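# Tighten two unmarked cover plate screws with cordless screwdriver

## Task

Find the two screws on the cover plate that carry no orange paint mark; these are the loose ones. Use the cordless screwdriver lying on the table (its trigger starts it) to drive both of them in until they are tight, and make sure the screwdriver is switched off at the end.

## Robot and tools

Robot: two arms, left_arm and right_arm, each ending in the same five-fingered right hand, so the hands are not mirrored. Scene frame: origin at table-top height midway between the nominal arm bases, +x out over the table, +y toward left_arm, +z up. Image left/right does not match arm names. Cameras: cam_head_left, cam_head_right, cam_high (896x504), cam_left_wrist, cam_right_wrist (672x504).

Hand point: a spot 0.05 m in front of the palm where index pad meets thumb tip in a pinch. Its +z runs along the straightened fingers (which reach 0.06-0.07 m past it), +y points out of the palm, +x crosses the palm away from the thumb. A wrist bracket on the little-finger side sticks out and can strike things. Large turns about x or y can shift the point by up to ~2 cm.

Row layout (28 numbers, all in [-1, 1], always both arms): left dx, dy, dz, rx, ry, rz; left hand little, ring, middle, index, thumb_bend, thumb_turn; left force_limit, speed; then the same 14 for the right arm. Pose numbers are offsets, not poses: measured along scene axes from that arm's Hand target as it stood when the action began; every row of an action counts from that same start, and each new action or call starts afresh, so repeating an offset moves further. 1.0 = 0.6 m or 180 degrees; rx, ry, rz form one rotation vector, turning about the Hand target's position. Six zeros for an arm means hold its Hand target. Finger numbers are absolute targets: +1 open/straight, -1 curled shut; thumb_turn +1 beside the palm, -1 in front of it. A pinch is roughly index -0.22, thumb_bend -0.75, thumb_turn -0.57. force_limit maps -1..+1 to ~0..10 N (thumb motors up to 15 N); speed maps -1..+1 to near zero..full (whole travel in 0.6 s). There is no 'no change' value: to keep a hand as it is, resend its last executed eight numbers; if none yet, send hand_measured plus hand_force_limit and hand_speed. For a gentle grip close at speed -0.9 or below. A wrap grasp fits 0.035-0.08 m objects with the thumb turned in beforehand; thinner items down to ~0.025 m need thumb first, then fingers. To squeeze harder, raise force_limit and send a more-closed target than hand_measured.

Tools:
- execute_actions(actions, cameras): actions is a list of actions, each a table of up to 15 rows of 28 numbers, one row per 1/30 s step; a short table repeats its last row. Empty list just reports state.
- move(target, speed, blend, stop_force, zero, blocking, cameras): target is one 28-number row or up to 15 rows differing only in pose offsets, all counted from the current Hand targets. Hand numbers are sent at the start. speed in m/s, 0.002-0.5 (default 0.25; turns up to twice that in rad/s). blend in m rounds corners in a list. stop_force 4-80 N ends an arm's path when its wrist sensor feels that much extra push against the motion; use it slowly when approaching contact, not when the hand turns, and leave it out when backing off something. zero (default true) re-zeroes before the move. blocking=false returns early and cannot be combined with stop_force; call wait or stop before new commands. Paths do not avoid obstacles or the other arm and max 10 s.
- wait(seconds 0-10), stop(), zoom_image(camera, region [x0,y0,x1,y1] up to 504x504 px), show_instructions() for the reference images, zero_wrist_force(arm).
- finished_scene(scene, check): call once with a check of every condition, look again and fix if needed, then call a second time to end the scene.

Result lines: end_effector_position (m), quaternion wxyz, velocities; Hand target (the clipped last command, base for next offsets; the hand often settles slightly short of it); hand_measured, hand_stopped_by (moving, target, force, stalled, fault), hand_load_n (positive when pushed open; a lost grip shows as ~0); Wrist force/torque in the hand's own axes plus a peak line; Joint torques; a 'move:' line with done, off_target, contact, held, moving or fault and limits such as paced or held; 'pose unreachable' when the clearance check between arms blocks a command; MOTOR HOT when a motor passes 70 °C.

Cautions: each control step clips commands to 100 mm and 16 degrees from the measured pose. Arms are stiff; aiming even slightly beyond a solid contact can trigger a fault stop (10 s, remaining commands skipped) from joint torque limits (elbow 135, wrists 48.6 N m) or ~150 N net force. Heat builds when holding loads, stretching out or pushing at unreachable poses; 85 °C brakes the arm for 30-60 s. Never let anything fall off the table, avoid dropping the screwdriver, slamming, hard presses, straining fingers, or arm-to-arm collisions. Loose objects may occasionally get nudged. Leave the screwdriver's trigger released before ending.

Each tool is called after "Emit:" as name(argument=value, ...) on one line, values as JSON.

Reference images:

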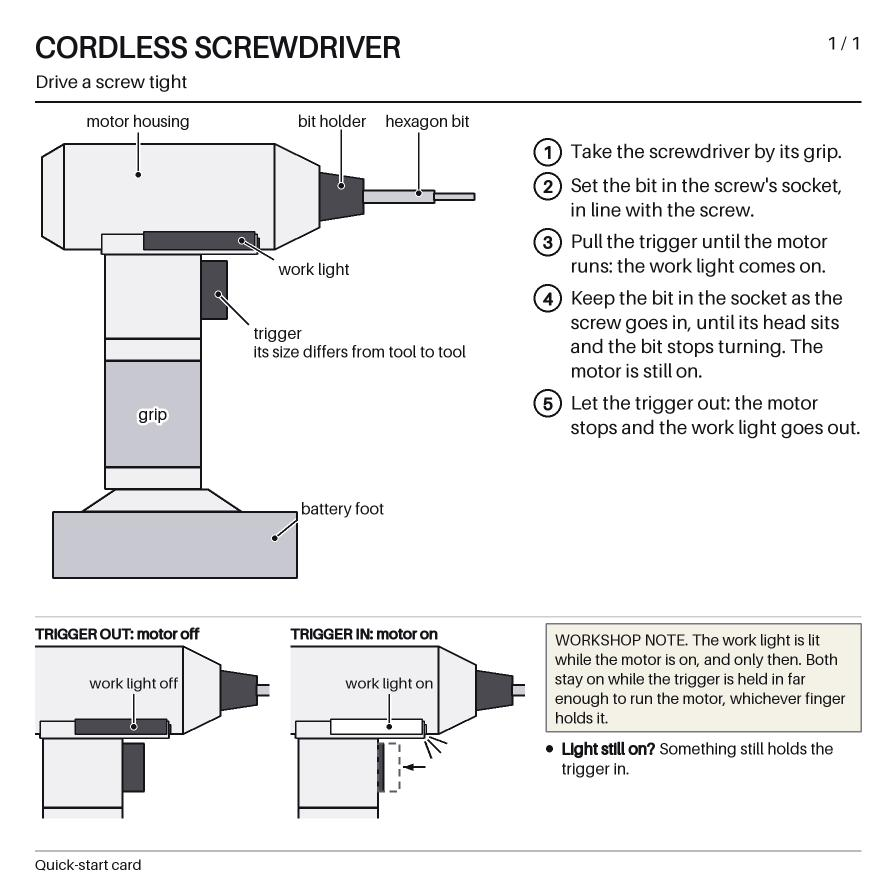

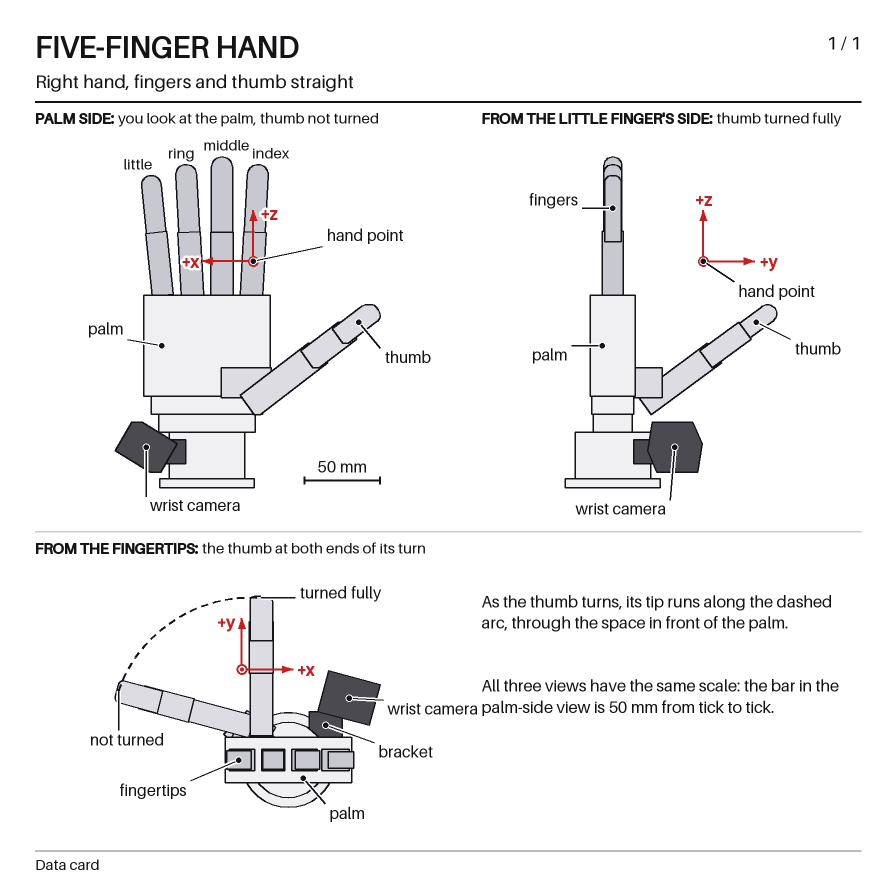

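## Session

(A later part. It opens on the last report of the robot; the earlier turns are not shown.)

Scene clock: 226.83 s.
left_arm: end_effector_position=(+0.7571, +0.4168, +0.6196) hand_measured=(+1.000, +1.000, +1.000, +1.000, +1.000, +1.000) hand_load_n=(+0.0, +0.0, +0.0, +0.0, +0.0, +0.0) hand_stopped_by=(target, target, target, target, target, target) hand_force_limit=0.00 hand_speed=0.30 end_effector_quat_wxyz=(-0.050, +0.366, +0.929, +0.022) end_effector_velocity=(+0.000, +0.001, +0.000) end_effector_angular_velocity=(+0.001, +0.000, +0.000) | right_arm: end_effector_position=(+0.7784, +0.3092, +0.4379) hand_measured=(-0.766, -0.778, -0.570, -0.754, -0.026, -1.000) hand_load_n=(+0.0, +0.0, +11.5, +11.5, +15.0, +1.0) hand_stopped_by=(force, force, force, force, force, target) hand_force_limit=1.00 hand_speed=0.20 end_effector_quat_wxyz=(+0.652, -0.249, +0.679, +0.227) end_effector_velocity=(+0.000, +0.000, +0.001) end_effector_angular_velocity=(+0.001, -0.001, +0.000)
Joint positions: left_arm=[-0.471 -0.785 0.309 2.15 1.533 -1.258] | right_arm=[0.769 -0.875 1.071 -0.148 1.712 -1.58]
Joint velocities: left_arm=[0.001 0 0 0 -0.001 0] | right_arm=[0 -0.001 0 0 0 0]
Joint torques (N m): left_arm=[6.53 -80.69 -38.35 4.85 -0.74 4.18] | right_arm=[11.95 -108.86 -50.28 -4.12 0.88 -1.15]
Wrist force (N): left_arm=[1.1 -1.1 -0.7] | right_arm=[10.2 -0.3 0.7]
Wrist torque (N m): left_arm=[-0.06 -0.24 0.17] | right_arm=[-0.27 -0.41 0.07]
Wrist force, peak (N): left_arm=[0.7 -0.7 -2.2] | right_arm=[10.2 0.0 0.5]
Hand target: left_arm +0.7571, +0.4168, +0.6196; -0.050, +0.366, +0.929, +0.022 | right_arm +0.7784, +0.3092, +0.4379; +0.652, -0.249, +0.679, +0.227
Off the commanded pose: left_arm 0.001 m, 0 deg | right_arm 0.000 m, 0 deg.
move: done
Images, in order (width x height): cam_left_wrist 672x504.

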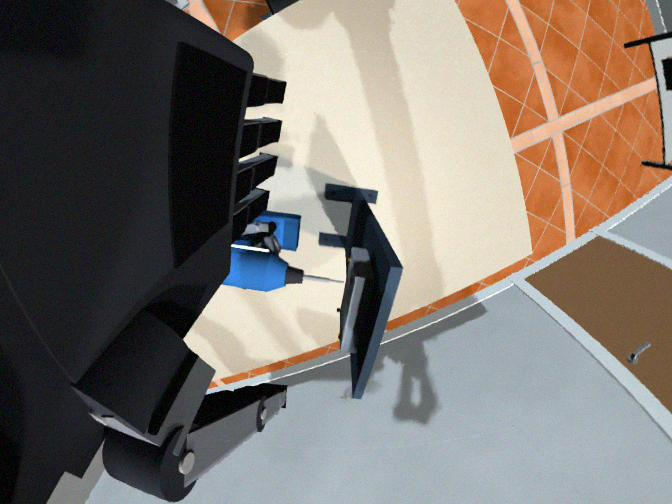

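Emit:
move(target=[0,0,0,0,0,0,1,1,1,1,1,1,0,0.3,-0.00259,0.00182,-0.00083,0,0,0,-1,-1,-0.97,-0.95,-0.97,-1,1,0.2], speed=0.03, cameras=["cam_left_wrist"])

Emit:
zoom_image(camera="cam_left_wrist", region=[330, 264, 358, 292])

Scene clock: 228.17 s.
left_arm: end_effector_position=(+0.7571, +0.4168, +0.6196) hand_measured=(+1.000, +1.000, +1.000, +1.000, +1.000, +1.000) hand_load_n=(+0.0, +0.0, +0.0, +0.0, +0.0, +0.0) hand_stopped_by=(target, target, target, target, target, target) hand_force_limit=0.00 hand_speed=0.30 end_effector_quat_wxyz=(-0.050, +0.366, +0.929, +0.022) end_effector_velocity=(+0.000, +0.001, +0.000) end_effector_angular_velocity=(+0.000, +0.000, +0.002) | right_arm: end_effector_position=(+0.7768, +0.3103, +0.4374) hand_measured=(-0.766, -0.778, -0.570, -0.754, -0.026, -1.000) hand_load_n=(+0.0, +0.0, +11.5, +11.5, +15.5, +1.0) hand_stopped_by=(force, force, force, force, force, target) hand_force_limit=1.00 hand_speed=0.20 end_effector_quat_wxyz=(+0.652, -0.249, +0.679, +0.227) end_effector_velocity=(+0.000, +0.000, +0.000) end_effector_angular_velocity=(+0.000, +0.000, +0.000)
Joint positions: left_arm=[-0.471 -0.785 0.309 2.15 1.533 -1.258] | right_arm=[0.771 -0.875 1.071 -0.149 1.714 -1.58]
Joint velocities: left_arm=[0.001 0 0.001 0 0 -0.001] | right_arm=[0 0 0 0 0 0]
Joint torques (N m): left_arm=[6.61 -86.92 -23.74 0.92 -1.82 3.85] | right_arm=[8.34 -109.94 -44.98 -6.38 1.6 1.72]
Wrist force (N): left_arm=[1.5 -1.3 -0.3] | right_arm=[9.9 0.3 0.6]
Wrist torque (N m): left_arm=[-0.12 -0.30 0.19] | right_arm=[-0.16 -0.36 0.08]
Wrist force, peak (N): left_arm=[1.6 -1.4 -0.8] | right_arm=[10.3 -0.4 0.5]
Hand target: left_arm +0.7571, +0.4168, +0.6196; -0.050, +0.366, +0.929, +0.022 | right_arm +0.7768, +0.3102, +0.4374; +0.652, -0.249, +0.679, +0.227
Off the commanded pose: left_arm 0.000 m, 0 deg | right_arm 0.000 m, 0 deg.
move: done
Images, in order (width x height): cam_left_wrist 672x504.

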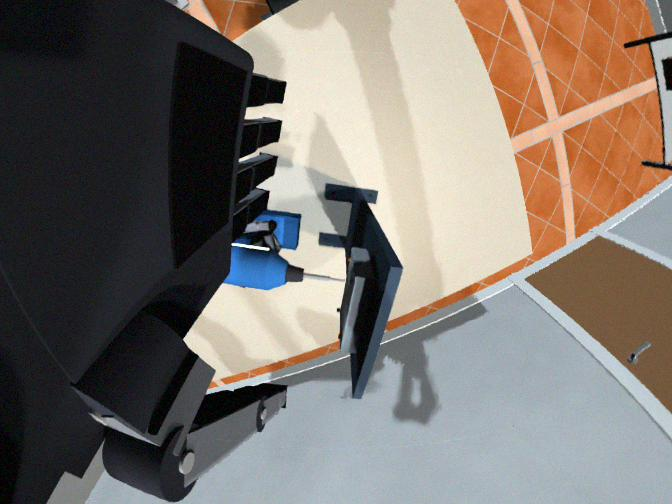

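Scaled by 18.000 from the camera's 672x504 image, which has a finer 960x720 frame.

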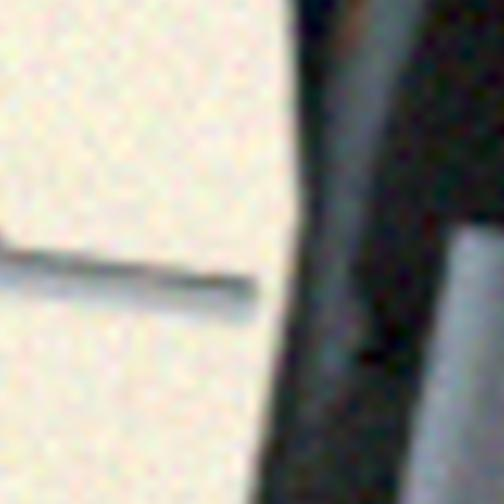

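Emit:
move(target=[0,0,0,0,0,0,1,1,1,1,1,1,0,0.3,0.0085,0.01236,0,0,0,0,-1,-1,-0.97,-0.95,-0.97,-1,1,0.2], speed=0.01, stop_force=6, cameras=["cam_left_wrist"])

Emit:
zoom_image(camera="cam_left_wrist", region=[330, 264, 358, 292])

Scene clock: 230.07 s.
left_arm: end_effector_position=(+0.7571, +0.4168, +0.6196) hand_measured=(+1.000, +1.000, +1.000, +1.000, +1.000, +1.000) hand_load_n=(+0.0, +0.0, +0.0, +0.0, +0.0, +0.0) hand_stopped_by=(target, target, target, target, target, target) hand_force_limit=0.00 hand_speed=0.30 end_effector_quat_wxyz=(-0.050, +0.366, +0.929, +0.022) end_effector_velocity=(+0.000, +0.000, +0.000) end_effector_angular_velocity=(+0.000, +0.000, +0.001) | right_arm: end_effector_position=(+0.7802, +0.3153, +0.4374) hand_measured=(-0.766, -0.778, -0.570, -0.754, -0.026, -1.000) hand_load_n=(+0.0, +0.0, +11.5, +11.0, +15.0, +1.0) hand_stopped_by=(force, force, force, force, force, target) hand_force_limit=1.00 hand_speed=0.20 end_effector_quat_wxyz=(+0.652, -0.249, +0.679, +0.227) end_effector_velocity=(+0.000, +0.000, +0.001) end_effector_angular_velocity=(+0.000, +0.000, +0.000)
Joint positions: left_arm=[-0.471 -0.785 0.309 2.15 1.533 -1.258] | right_arm=[0.771 -0.864 1.052 -0.141 1.715 -1.58]
Joint velocities: left_arm=[0 0 0 0.001 0 -0.001] | right_arm=[0 -0.001 0 0.001 0 0]
Joint torques (N m): left_arm=[7.21 -102.22 -23.54 1.45 -1.63 4.24] | right_arm=[-12.31 -129.4 -45.82 -6.37 -0.49 0.76]
Wrist force (N): left_arm=[1.6 -1.1 -0.3] | right_arm=[10.2 -0.1 -0.5]
Wrist torque (N m): left_arm=[-0.09 -0.32 0.19] | right_arm=[-0.18 -0.39 0.08]
Wrist force, peak (N): left_arm=[1.9 -1.0 -0.5] | right_arm=[11.3 -3.3 -13.1]
Hand target: left_arm +0.7571, +0.4168, +0.6196; -0.050, +0.366, +0.929, +0.022 | right_arm +0.7802, +0.3152, +0.4374; +0.652, -0.249, +0.679, +0.227
Off the commanded pose: left_arm 0.000 m, 0 deg | right_arm 0.003 m, 0 deg.
move: contact (right_arm)
Images, in order (width x height): cam_left_wrist 672x504.

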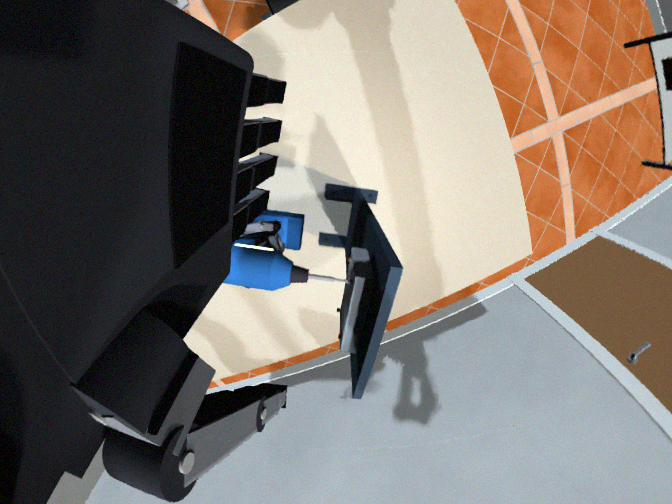

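Scaled by 18.000 from the camera's 672x504 image, which has a finer 960x720 frame.

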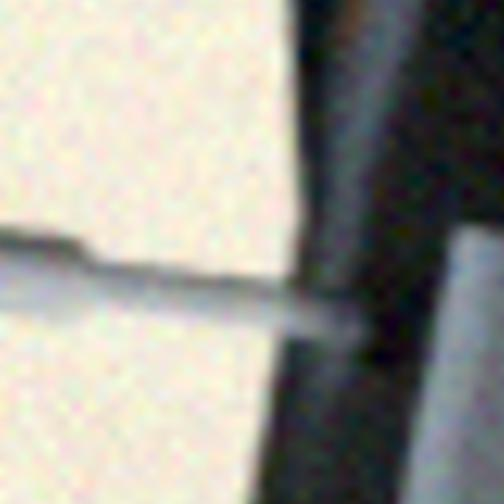

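Emit:
move(target=[[0,0,0,0,0,0,1,1,1,1,1,1,0,0.3,-0.00168,-0.00127,0,0,0,0,-1,-1,-0.97,-0.95,-0.97,-1,1,0.2],[0,0,0,0,0,0,1,1,1,1,1,1,0,0.3,0.00302,0.00563,0,0,0,0,-1,-1,-0.97,-0.95,-0.97,-1,1,0.2]], speed=[0.01,0.006], stop_force=6, zero=false, cameras=[])

Emit:
move(target=[[0,0,0,0,0,0,1,1,1,1,1,1,0,0.3,-0.00168,-0.00127,0,0,0,0,-1,-1,-0.97,-0.95,-0.97,-1,1,0.2],[0,0,0,0,0,0,1,1,1,1,1,1,0,0.3,0.00302,0.00563,0,0,0,0,-1,-1,-0.97,-0.95,-0.97,-1,1,0.2]], speed=[0.01,0.006], stop_force=6, zero=false, cameras=[])

Emit:
move(target=[[0,0,0,0,0,0,1,1,1,1,1,1,0,0.3,-0.00058,-0.00203,-0.00083,0,0,0,-1,-1,-0.97,-0.95,-0.97,-1,1,0.2],[0,0,0,0,0,0,1,1,1,1,1,1,0,0.3,0.00412,0.00487,-0.00083,0,0,0,-1,-1,-0.97,-0.95,-0.97,-1,1,0.2]], speed=[0.01,0.006], stop_force=6, zero=false, cameras=[])

Emit:
move(target=[[0,0,0,0,0,0,1,1,1,1,1,1,0,0.3,-0.00058,-0.00203,0,0,0,0,-1,-1,-0.97,-0.95,-0.97,-1,1,0.2],[0,0,0,0,0,0,1,1,1,1,1,1,0,0.3,0.00412,0.00487,0,0,0,0,-1,-1,-0.97,-0.95,-0.97,-1,1,0.2]], speed=[0.01,0.006], stop_force=6, zero=false, cameras=["cam_left_wrist"])

Emit:
zoom_image(camera="cam_left_wrist", region=[330, 264, 358, 292])

Scene clock: 231.57 s.
left_arm: end_effector_position=(+0.7571, +0.4168, +0.6196) hand_measured=(+1.000, +1.000, +1.000, +1.000, +1.000, +1.000) hand_load_n=(+0.0, +0.0, +0.0, +0.0, +0.0, +0.0) hand_stopped_by=(target, target, target, target, target, target) hand_force_limit=0.00 hand_speed=0.30 end_effector_quat_wxyz=(-0.050, +0.366, +0.929, +0.022) end_effector_velocity=(+0.000, +0.001, +0.000) end_effector_angular_velocity=(+0.001, +0.000, +0.000) | right_arm: end_effector_position=(+0.7799, +0.3154, +0.4375) hand_measured=(-0.766, -0.778, -0.570, -0.754, -0.026, -1.000) hand_load_n=(+0.0, +0.0, +11.5, +11.0, +15.0, +1.0) hand_stopped_by=(force, force, force, force, force, target) hand_force_limit=1.00 hand_speed=0.20 end_effector_quat_wxyz=(+0.652, -0.249, +0.679, +0.227) end_effector_velocity=(+0.000, +0.000, +0.001) end_effector_angular_velocity=(+0.000, +0.000, +0.000)
Joint positions: left_arm=[-0.471 -0.785 0.309 2.15 1.533 -1.258] | right_arm=[0.772 -0.864 1.051 -0.141 1.716 -1.58]
Joint velocities: left_arm=[0.001 0 0 0 -0.001 0.001] | right_arm=[0 -0.001 0 0 0 0]
Joint torques (N m): left_arm=[8.16 -105.65 -23.44 0.92 -2.05 3.75] | right_arm=[-11.97 -129.23 -45.55 -7 -0.51 0.44]
Wrist force (N): left_arm=[1.3 -1.4 -0.5] | right_arm=[10.3 -1.0 -3.2]
Wrist torque (N m): left_arm=[-0.12 -0.26 0.17] | right_arm=[-0.19 -0.50 0.10]
Wrist force, peak (N): left_arm=[1.6 -1.2 -0.8] | right_arm=[10.9 -2.8 -11.6]
Hand target: left_arm +0.7571, +0.4168, +0.6196; -0.050, +0.366, +0.929, +0.022 | right_arm +0.7800, +0.3154, +0.4375; +0.652, -0.249, +0.679, +0.227
Off the commanded pose: left_arm 0.000 m, 0 deg | right_arm 0.004 m, 0 deg.
move: contact (right_arm); path passed 1 of 2 targets
No camera images: "cameras" was empty.

Scene clock: 232.67 s.
left_arm: end_effector_position=(+0.7571, +0.4168, +0.6196) hand_measured=(+1.000, +1.000, +1.000, +1.000, +1.000, +1.000) hand_load_n=(+0.0, +0.0, +0.0, +0.0, +0.0, +0.0) hand_stopped_by=(target, target, target, target, target, target) hand_force_limit=0.00 hand_speed=0.30 end_effector_quat_wxyz=(-0.050, +0.366, +0.929, +0.022) end_effector_velocity=(+0.000, -0.001, +0.000) end_effector_angular_velocity=(+0.000, +0.000, +0.000) | right_arm: end_effector_position=(+0.7797, +0.3157, +0.4376) hand_measured=(-0.766, -0.778, -0.570, -0.754, -0.026, -1.000) hand_load_n=(+0.0, +0.0, +11.5, +11.5, +15.5, +0.5) hand_stopped_by=(force, force, force, force, force, target) hand_force_limit=1.00 hand_speed=0.20 end_effector_quat_wxyz=(+0.652, -0.249, +0.679, +0.227) end_effector_velocity=(+0.000, +0.000, +0.000) end_effector_angular_velocity=(+0.000, +0.000, +0.000)
Joint positions: left_arm=[-0.471 -0.785 0.309 2.15 1.533 -1.258] | right_arm=[0.772 -0.864 1.051 -0.141 1.716 -1.58]
Joint velocities: left_arm=[-0.001 0 0 0.001 0 -0.001] | right_arm=[0 0 0 0 0 0]
Joint torques (N m): left_arm=[8.87 -105.22 -24.5 1.31 -1.99 4.03] | right_arm=[-8.44 -128.02 -46.07 -6.91 -0.48 1.07]
Wrist force (N): left_arm=[1.4 -1.2 -0.5] | right_arm=[10.5 -1.7 -4.7]
Wrist torque (N m): left_arm=[-0.08 -0.29 0.18] | right_arm=[-0.20 -0.56 0.12]
Wrist force, peak (N): left_arm=[1.4 -1.5 -0.7] | right_arm=[10.7 -3.3 -12.1]
Hand target: left_arm +0.7571, +0.4168, +0.6196; -0.050, +0.366, +0.929, +0.022 | right_arm +0.7798, +0.3156, +0.4376; +0.652, -0.249, +0.679, +0.227
Off the commanded pose: left_arm 0.000 m, 0 deg | right_arm 0.004 m, 0 deg.
move: contact (right_arm); path passed 1 of 2 targets
No camera images: "cameras" was empty.

Scene clock: 233.77 s.
left_arm: end_effector_position=(+0.7571, +0.4168, +0.6196) hand_measured=(+1.000, +1.000, +1.000, +1.000, +1.000, +1.000) hand_load_n=(+0.0, +0.0, +0.0, +0.0, +0.0, +0.0) hand_stopped_by=(target, target, target, target, target, target) hand_force_limit=0.00 hand_speed=0.30 end_effector_quat_wxyz=(-0.050, +0.366, +0.929, +0.022) end_effector_velocity=(+0.000, -0.001, +0.000) end_effector_angular_velocity=(+0.000, +0.001, -0.001) | right_arm: end_effector_position=(+0.7803, +0.3153, +0.4372) hand_measured=(-0.766, -0.778, -0.570, -0.754, -0.026, -1.000) hand_load_n=(+0.0, +0.0, +11.0, +11.5, +15.0, +1.0) hand_stopped_by=(force, force, force, force, force, target) hand_force_limit=1.00 hand_speed=0.20 end_effector_quat_wxyz=(+0.652, -0.249, +0.679, +0.227) end_effector_velocity=(+0.000, +0.000, +0.001) end_effector_angular_velocity=(+0.000, +0.000, +0.000)
Joint positions: left_arm=[-0.471 -0.785 0.309 2.15 1.533 -1.258] | right_arm=[0.772 -0.863 1.052 -0.142 1.715 -1.58]
Joint velocities: left_arm=[-0.001 0 0 0.001 0 0] | right_arm=[0 -0.001 0 0.002 0 0]
Joint torques (N m): left_arm=[6.65 -105.21 -22.85 1.72 -1.77 3.68] | right_arm=[-0.63 -127.71 -46.19 -6.94 -0.64 0.25]
Wrist force (N): left_arm=[2.0 -0.9 -0.3] | right_arm=[10.6 -1.3 -5.7]
Wrist torque (N m): left_arm=[-0.05 -0.38 0.22] | right_arm=[-0.15 -0.58 0.13]
Wrist force, peak (N): left_arm=[1.8 -1.3 -0.3] | right_arm=[10.9 -3.2 -13.8]
Hand target: left_arm +0.7571, +0.4168, +0.6196; -0.050, +0.366, +0.929, +0.022 | right_arm +0.7803, +0.3153, +0.4372; +0.652, -0.249, +0.679, +0.227
Off the commanded pose: left_arm 0.000 m, 0 deg | right_arm 0.004 m, 0 deg.
move: contact (right_arm); path passed 1 of 2 targets
No camera images: "cameras" was empty.

Scene clock: 234.87 s.
left_arm: end_effector_position=(+0.7571, +0.4168, +0.6196) hand_measured=(+1.000, +1.000, +1.000, +1.000, +1.000, +1.000) hand_load_n=(+0.0, +0.0, +0.0, +0.0, +0.0, +0.0) hand_stopped_by=(target, target, target, target, target, target) hand_force_limit=0.00 hand_speed=0.30 end_effector_quat_wxyz=(-0.050, +0.366, +0.929, +0.022) end_effector_velocity=(+0.000, +0.001, +0.000) end_effector_angular_velocity=(+0.000, -0.001, +0.002) | right_arm: end_effector_position=(+0.7806, +0.3150, +0.4373) hand_measured=(-0.766, -0.778, -0.570, -0.754, -0.026, -1.000) hand_load_n=(+0.0, +0.0, +11.5, +11.5, +15.5, +1.0) hand_stopped_by=(force, force, force, force, force, target) hand_force_limit=1.00 hand_speed=0.20 end_effector_quat_wxyz=(+0.652, -0.249, +0.679, +0.227) end_effector_velocity=(+0.000, +0.000, +0.001) end_effector_angular_velocity=(+0.001, -0.001, +0.000)
Joint positions: left_arm=[-0.471 -0.785 0.309 2.15 1.533 -1.258] | right_arm=[0.771 -0.864 1.052 -0.142 1.715 -1.58]
Joint velocities: left_arm=[0.001 0 0 0 -0.001 -0.001] | right_arm=[0 -0.001 0 -0.001 0 0]
Joint torques (N m): left_arm=[9.13 -105.54 -25.38 1.59 -2.09 3.59] | right_arm=[0.06 -128.67 -45.79 -6.78 -0.73 -0.07]
Wrist force (N): left_arm=[1.4 -1.0 -0.4] | right_arm=[10.4 -0.5 -4.5]
Wrist torque (N m): left_arm=[-0.07 -0.29 0.19] | right_arm=[-0.14 -0.53 0.11]
Wrist force, peak (N): left_arm=[1.7 -1.3 -0.2] | right_arm=[11.0 -2.8 -12.6]
Hand target: left_arm +0.7571, +0.4168, +0.6196; -0.050, +0.366, +0.929, +0.022 | right_arm +0.7806, +0.3150, +0.4373; +0.652, -0.249, +0.679, +0.227
Off the commanded pose: left_arm 0.000 m, 0 deg | right_arm 0.004 m, 0 deg.
move: contact (right_arm); path passed 1 of 2 targets
Images, in order (width x height): cam_left_wrist 672x504.

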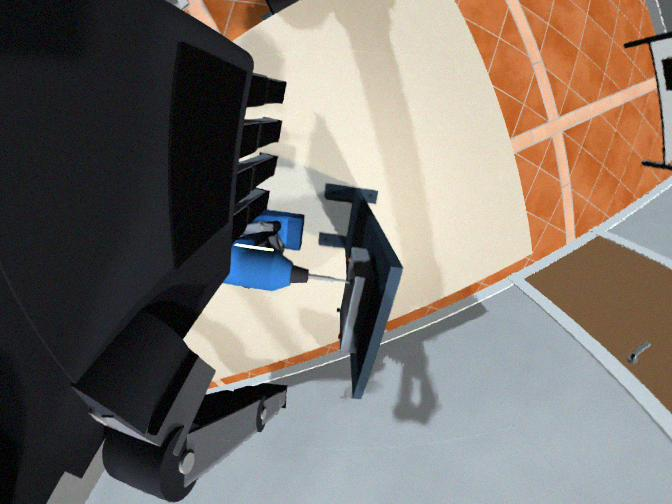

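Scaled by 18.000 from the camera's 672x504 image, which has a finer 960x720 frame.

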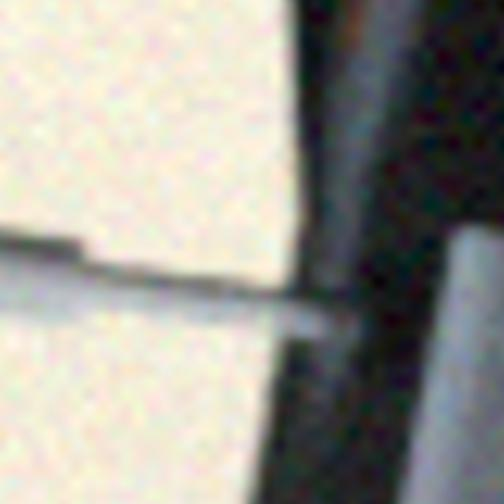

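Emit:
move(target=[[-0.1,0.1,-0.03,-0.09,-0.1,0,1,1,1,1,1,1,0,0.3,0,0,0,0,0,0,-1,-1,-0.97,-0.95,-0.97,-1,1,0.2],[-0.1595,0.109,-0.1125,-0.1894,-0.2032,0,1,1,1,1,1,1,0,0.3,0,0,0,0,0,0,-1,-1,-0.97,-0.95,-0.97,-1,1,0.2],[-0.0708,0.046,-0.1545,-0.1894,-0.2032,0,1,1,1,1,1,1,0,0.3,0,0,0,0,0,0,-1,-1,-0.97,-0.95,-0.97,-1,1,0.2]], blend=[0.03,0.02,0], speed=0.2, cameras=["cam_left_wrist"])

Emit:
zoom_image(camera="cam_left_wrist", region=[345, 236, 373, 264])

Emit:
zoom_image(camera="cam_left_wrist", region=[357, 248, 377, 268])

Scene clock: 238.20 s.
left_arm: end_effector_position=(+0.7146, +0.4444, +0.5276) hand_measured=(+1.000, +1.000, +1.000, +1.000, +1.000, +1.000) hand_load_n=(+0.0, +0.0, +0.0, +0.0, +0.0, +0.0) hand_stopped_by=(target, target, target, target, target, target) hand_force_limit=0.00 hand_speed=0.30 end_effector_quat_wxyz=(+0.347, +0.339, +0.864, -0.134) end_effector_velocity=(+0.000, +0.001, +0.000) end_effector_angular_velocity=(+0.000, +0.000, +0.001) | right_arm: end_effector_position=(+0.7806, +0.3150, +0.4373) hand_measured=(-0.766, -0.778, -0.570, -0.754, -0.026, -1.000) hand_load_n=(+0.0, +0.0, +11.0, +11.5, +15.5, +1.0) hand_stopped_by=(force, force, force, force, force, target) hand_force_limit=1.00 hand_speed=0.20 end_effector_quat_wxyz=(+0.652, -0.249, +0.679, +0.227) end_effector_velocity=(+0.000, +0.000, +0.001) end_effector_angular_velocity=(+0.001, -0.001, +0.000)
Joint positions: left_arm=[-0.351 -1.373 1.379 0.848 1.86 -1.249] | right_arm=[0.771 -0.864 1.052 -0.142 1.715 -1.58]
Joint velocities: left_arm=[0.001 0 0 0 0 0] | right_arm=[0 0 0 -0.001 0 0]
Joint torques (N m): left_arm=[2.23 -41.8 -32.06 4.88 2.73 4.25] | right_arm=[-3.78 -127.39 -50.37 -4.25 -0.95 0.14]
Wrist force (N): left_arm=[-0.5 -0.2 -0.9] | right_arm=[10.3 -0.6 -3.6]
Wrist torque (N m): left_arm=[0.01 0.11 -0.02] | right_arm=[-0.21 -0.50 0.09]
Wrist force, peak (N): left_arm=[0.6 -0.7 -2.2] | right_arm=[10.6 -0.5 -4.5]
Hand target: left_arm +0.7146, +0.4444, +0.5275; +0.347, +0.339, +0.864, -0.134 | right_arm +0.7806, +0.3150, +0.4373; +0.652, -0.249, +0.679, +0.227
Off the commanded pose: left_arm 0.001 m, 0 deg | right_arm 0.000 m, 0 deg.
move: done
Images, in order (width x height): cam_left_wrist 672x504.

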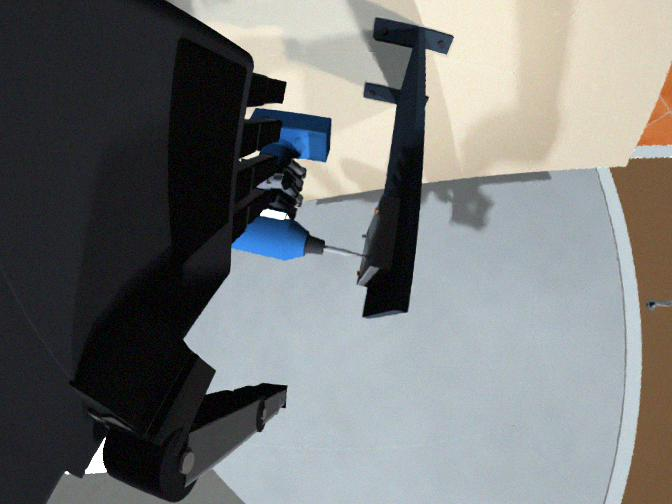

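Scaled by 18.000 from the camera's 672x504 image, which has a finer 960x720 frame.

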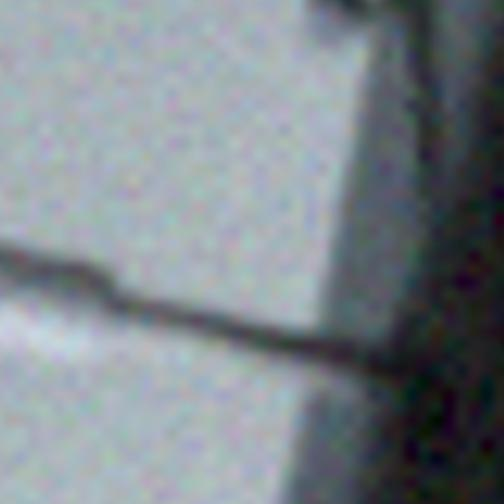

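Scaled by 25.200 from the camera's 672x504 image, which has a finer 960x720 frame.

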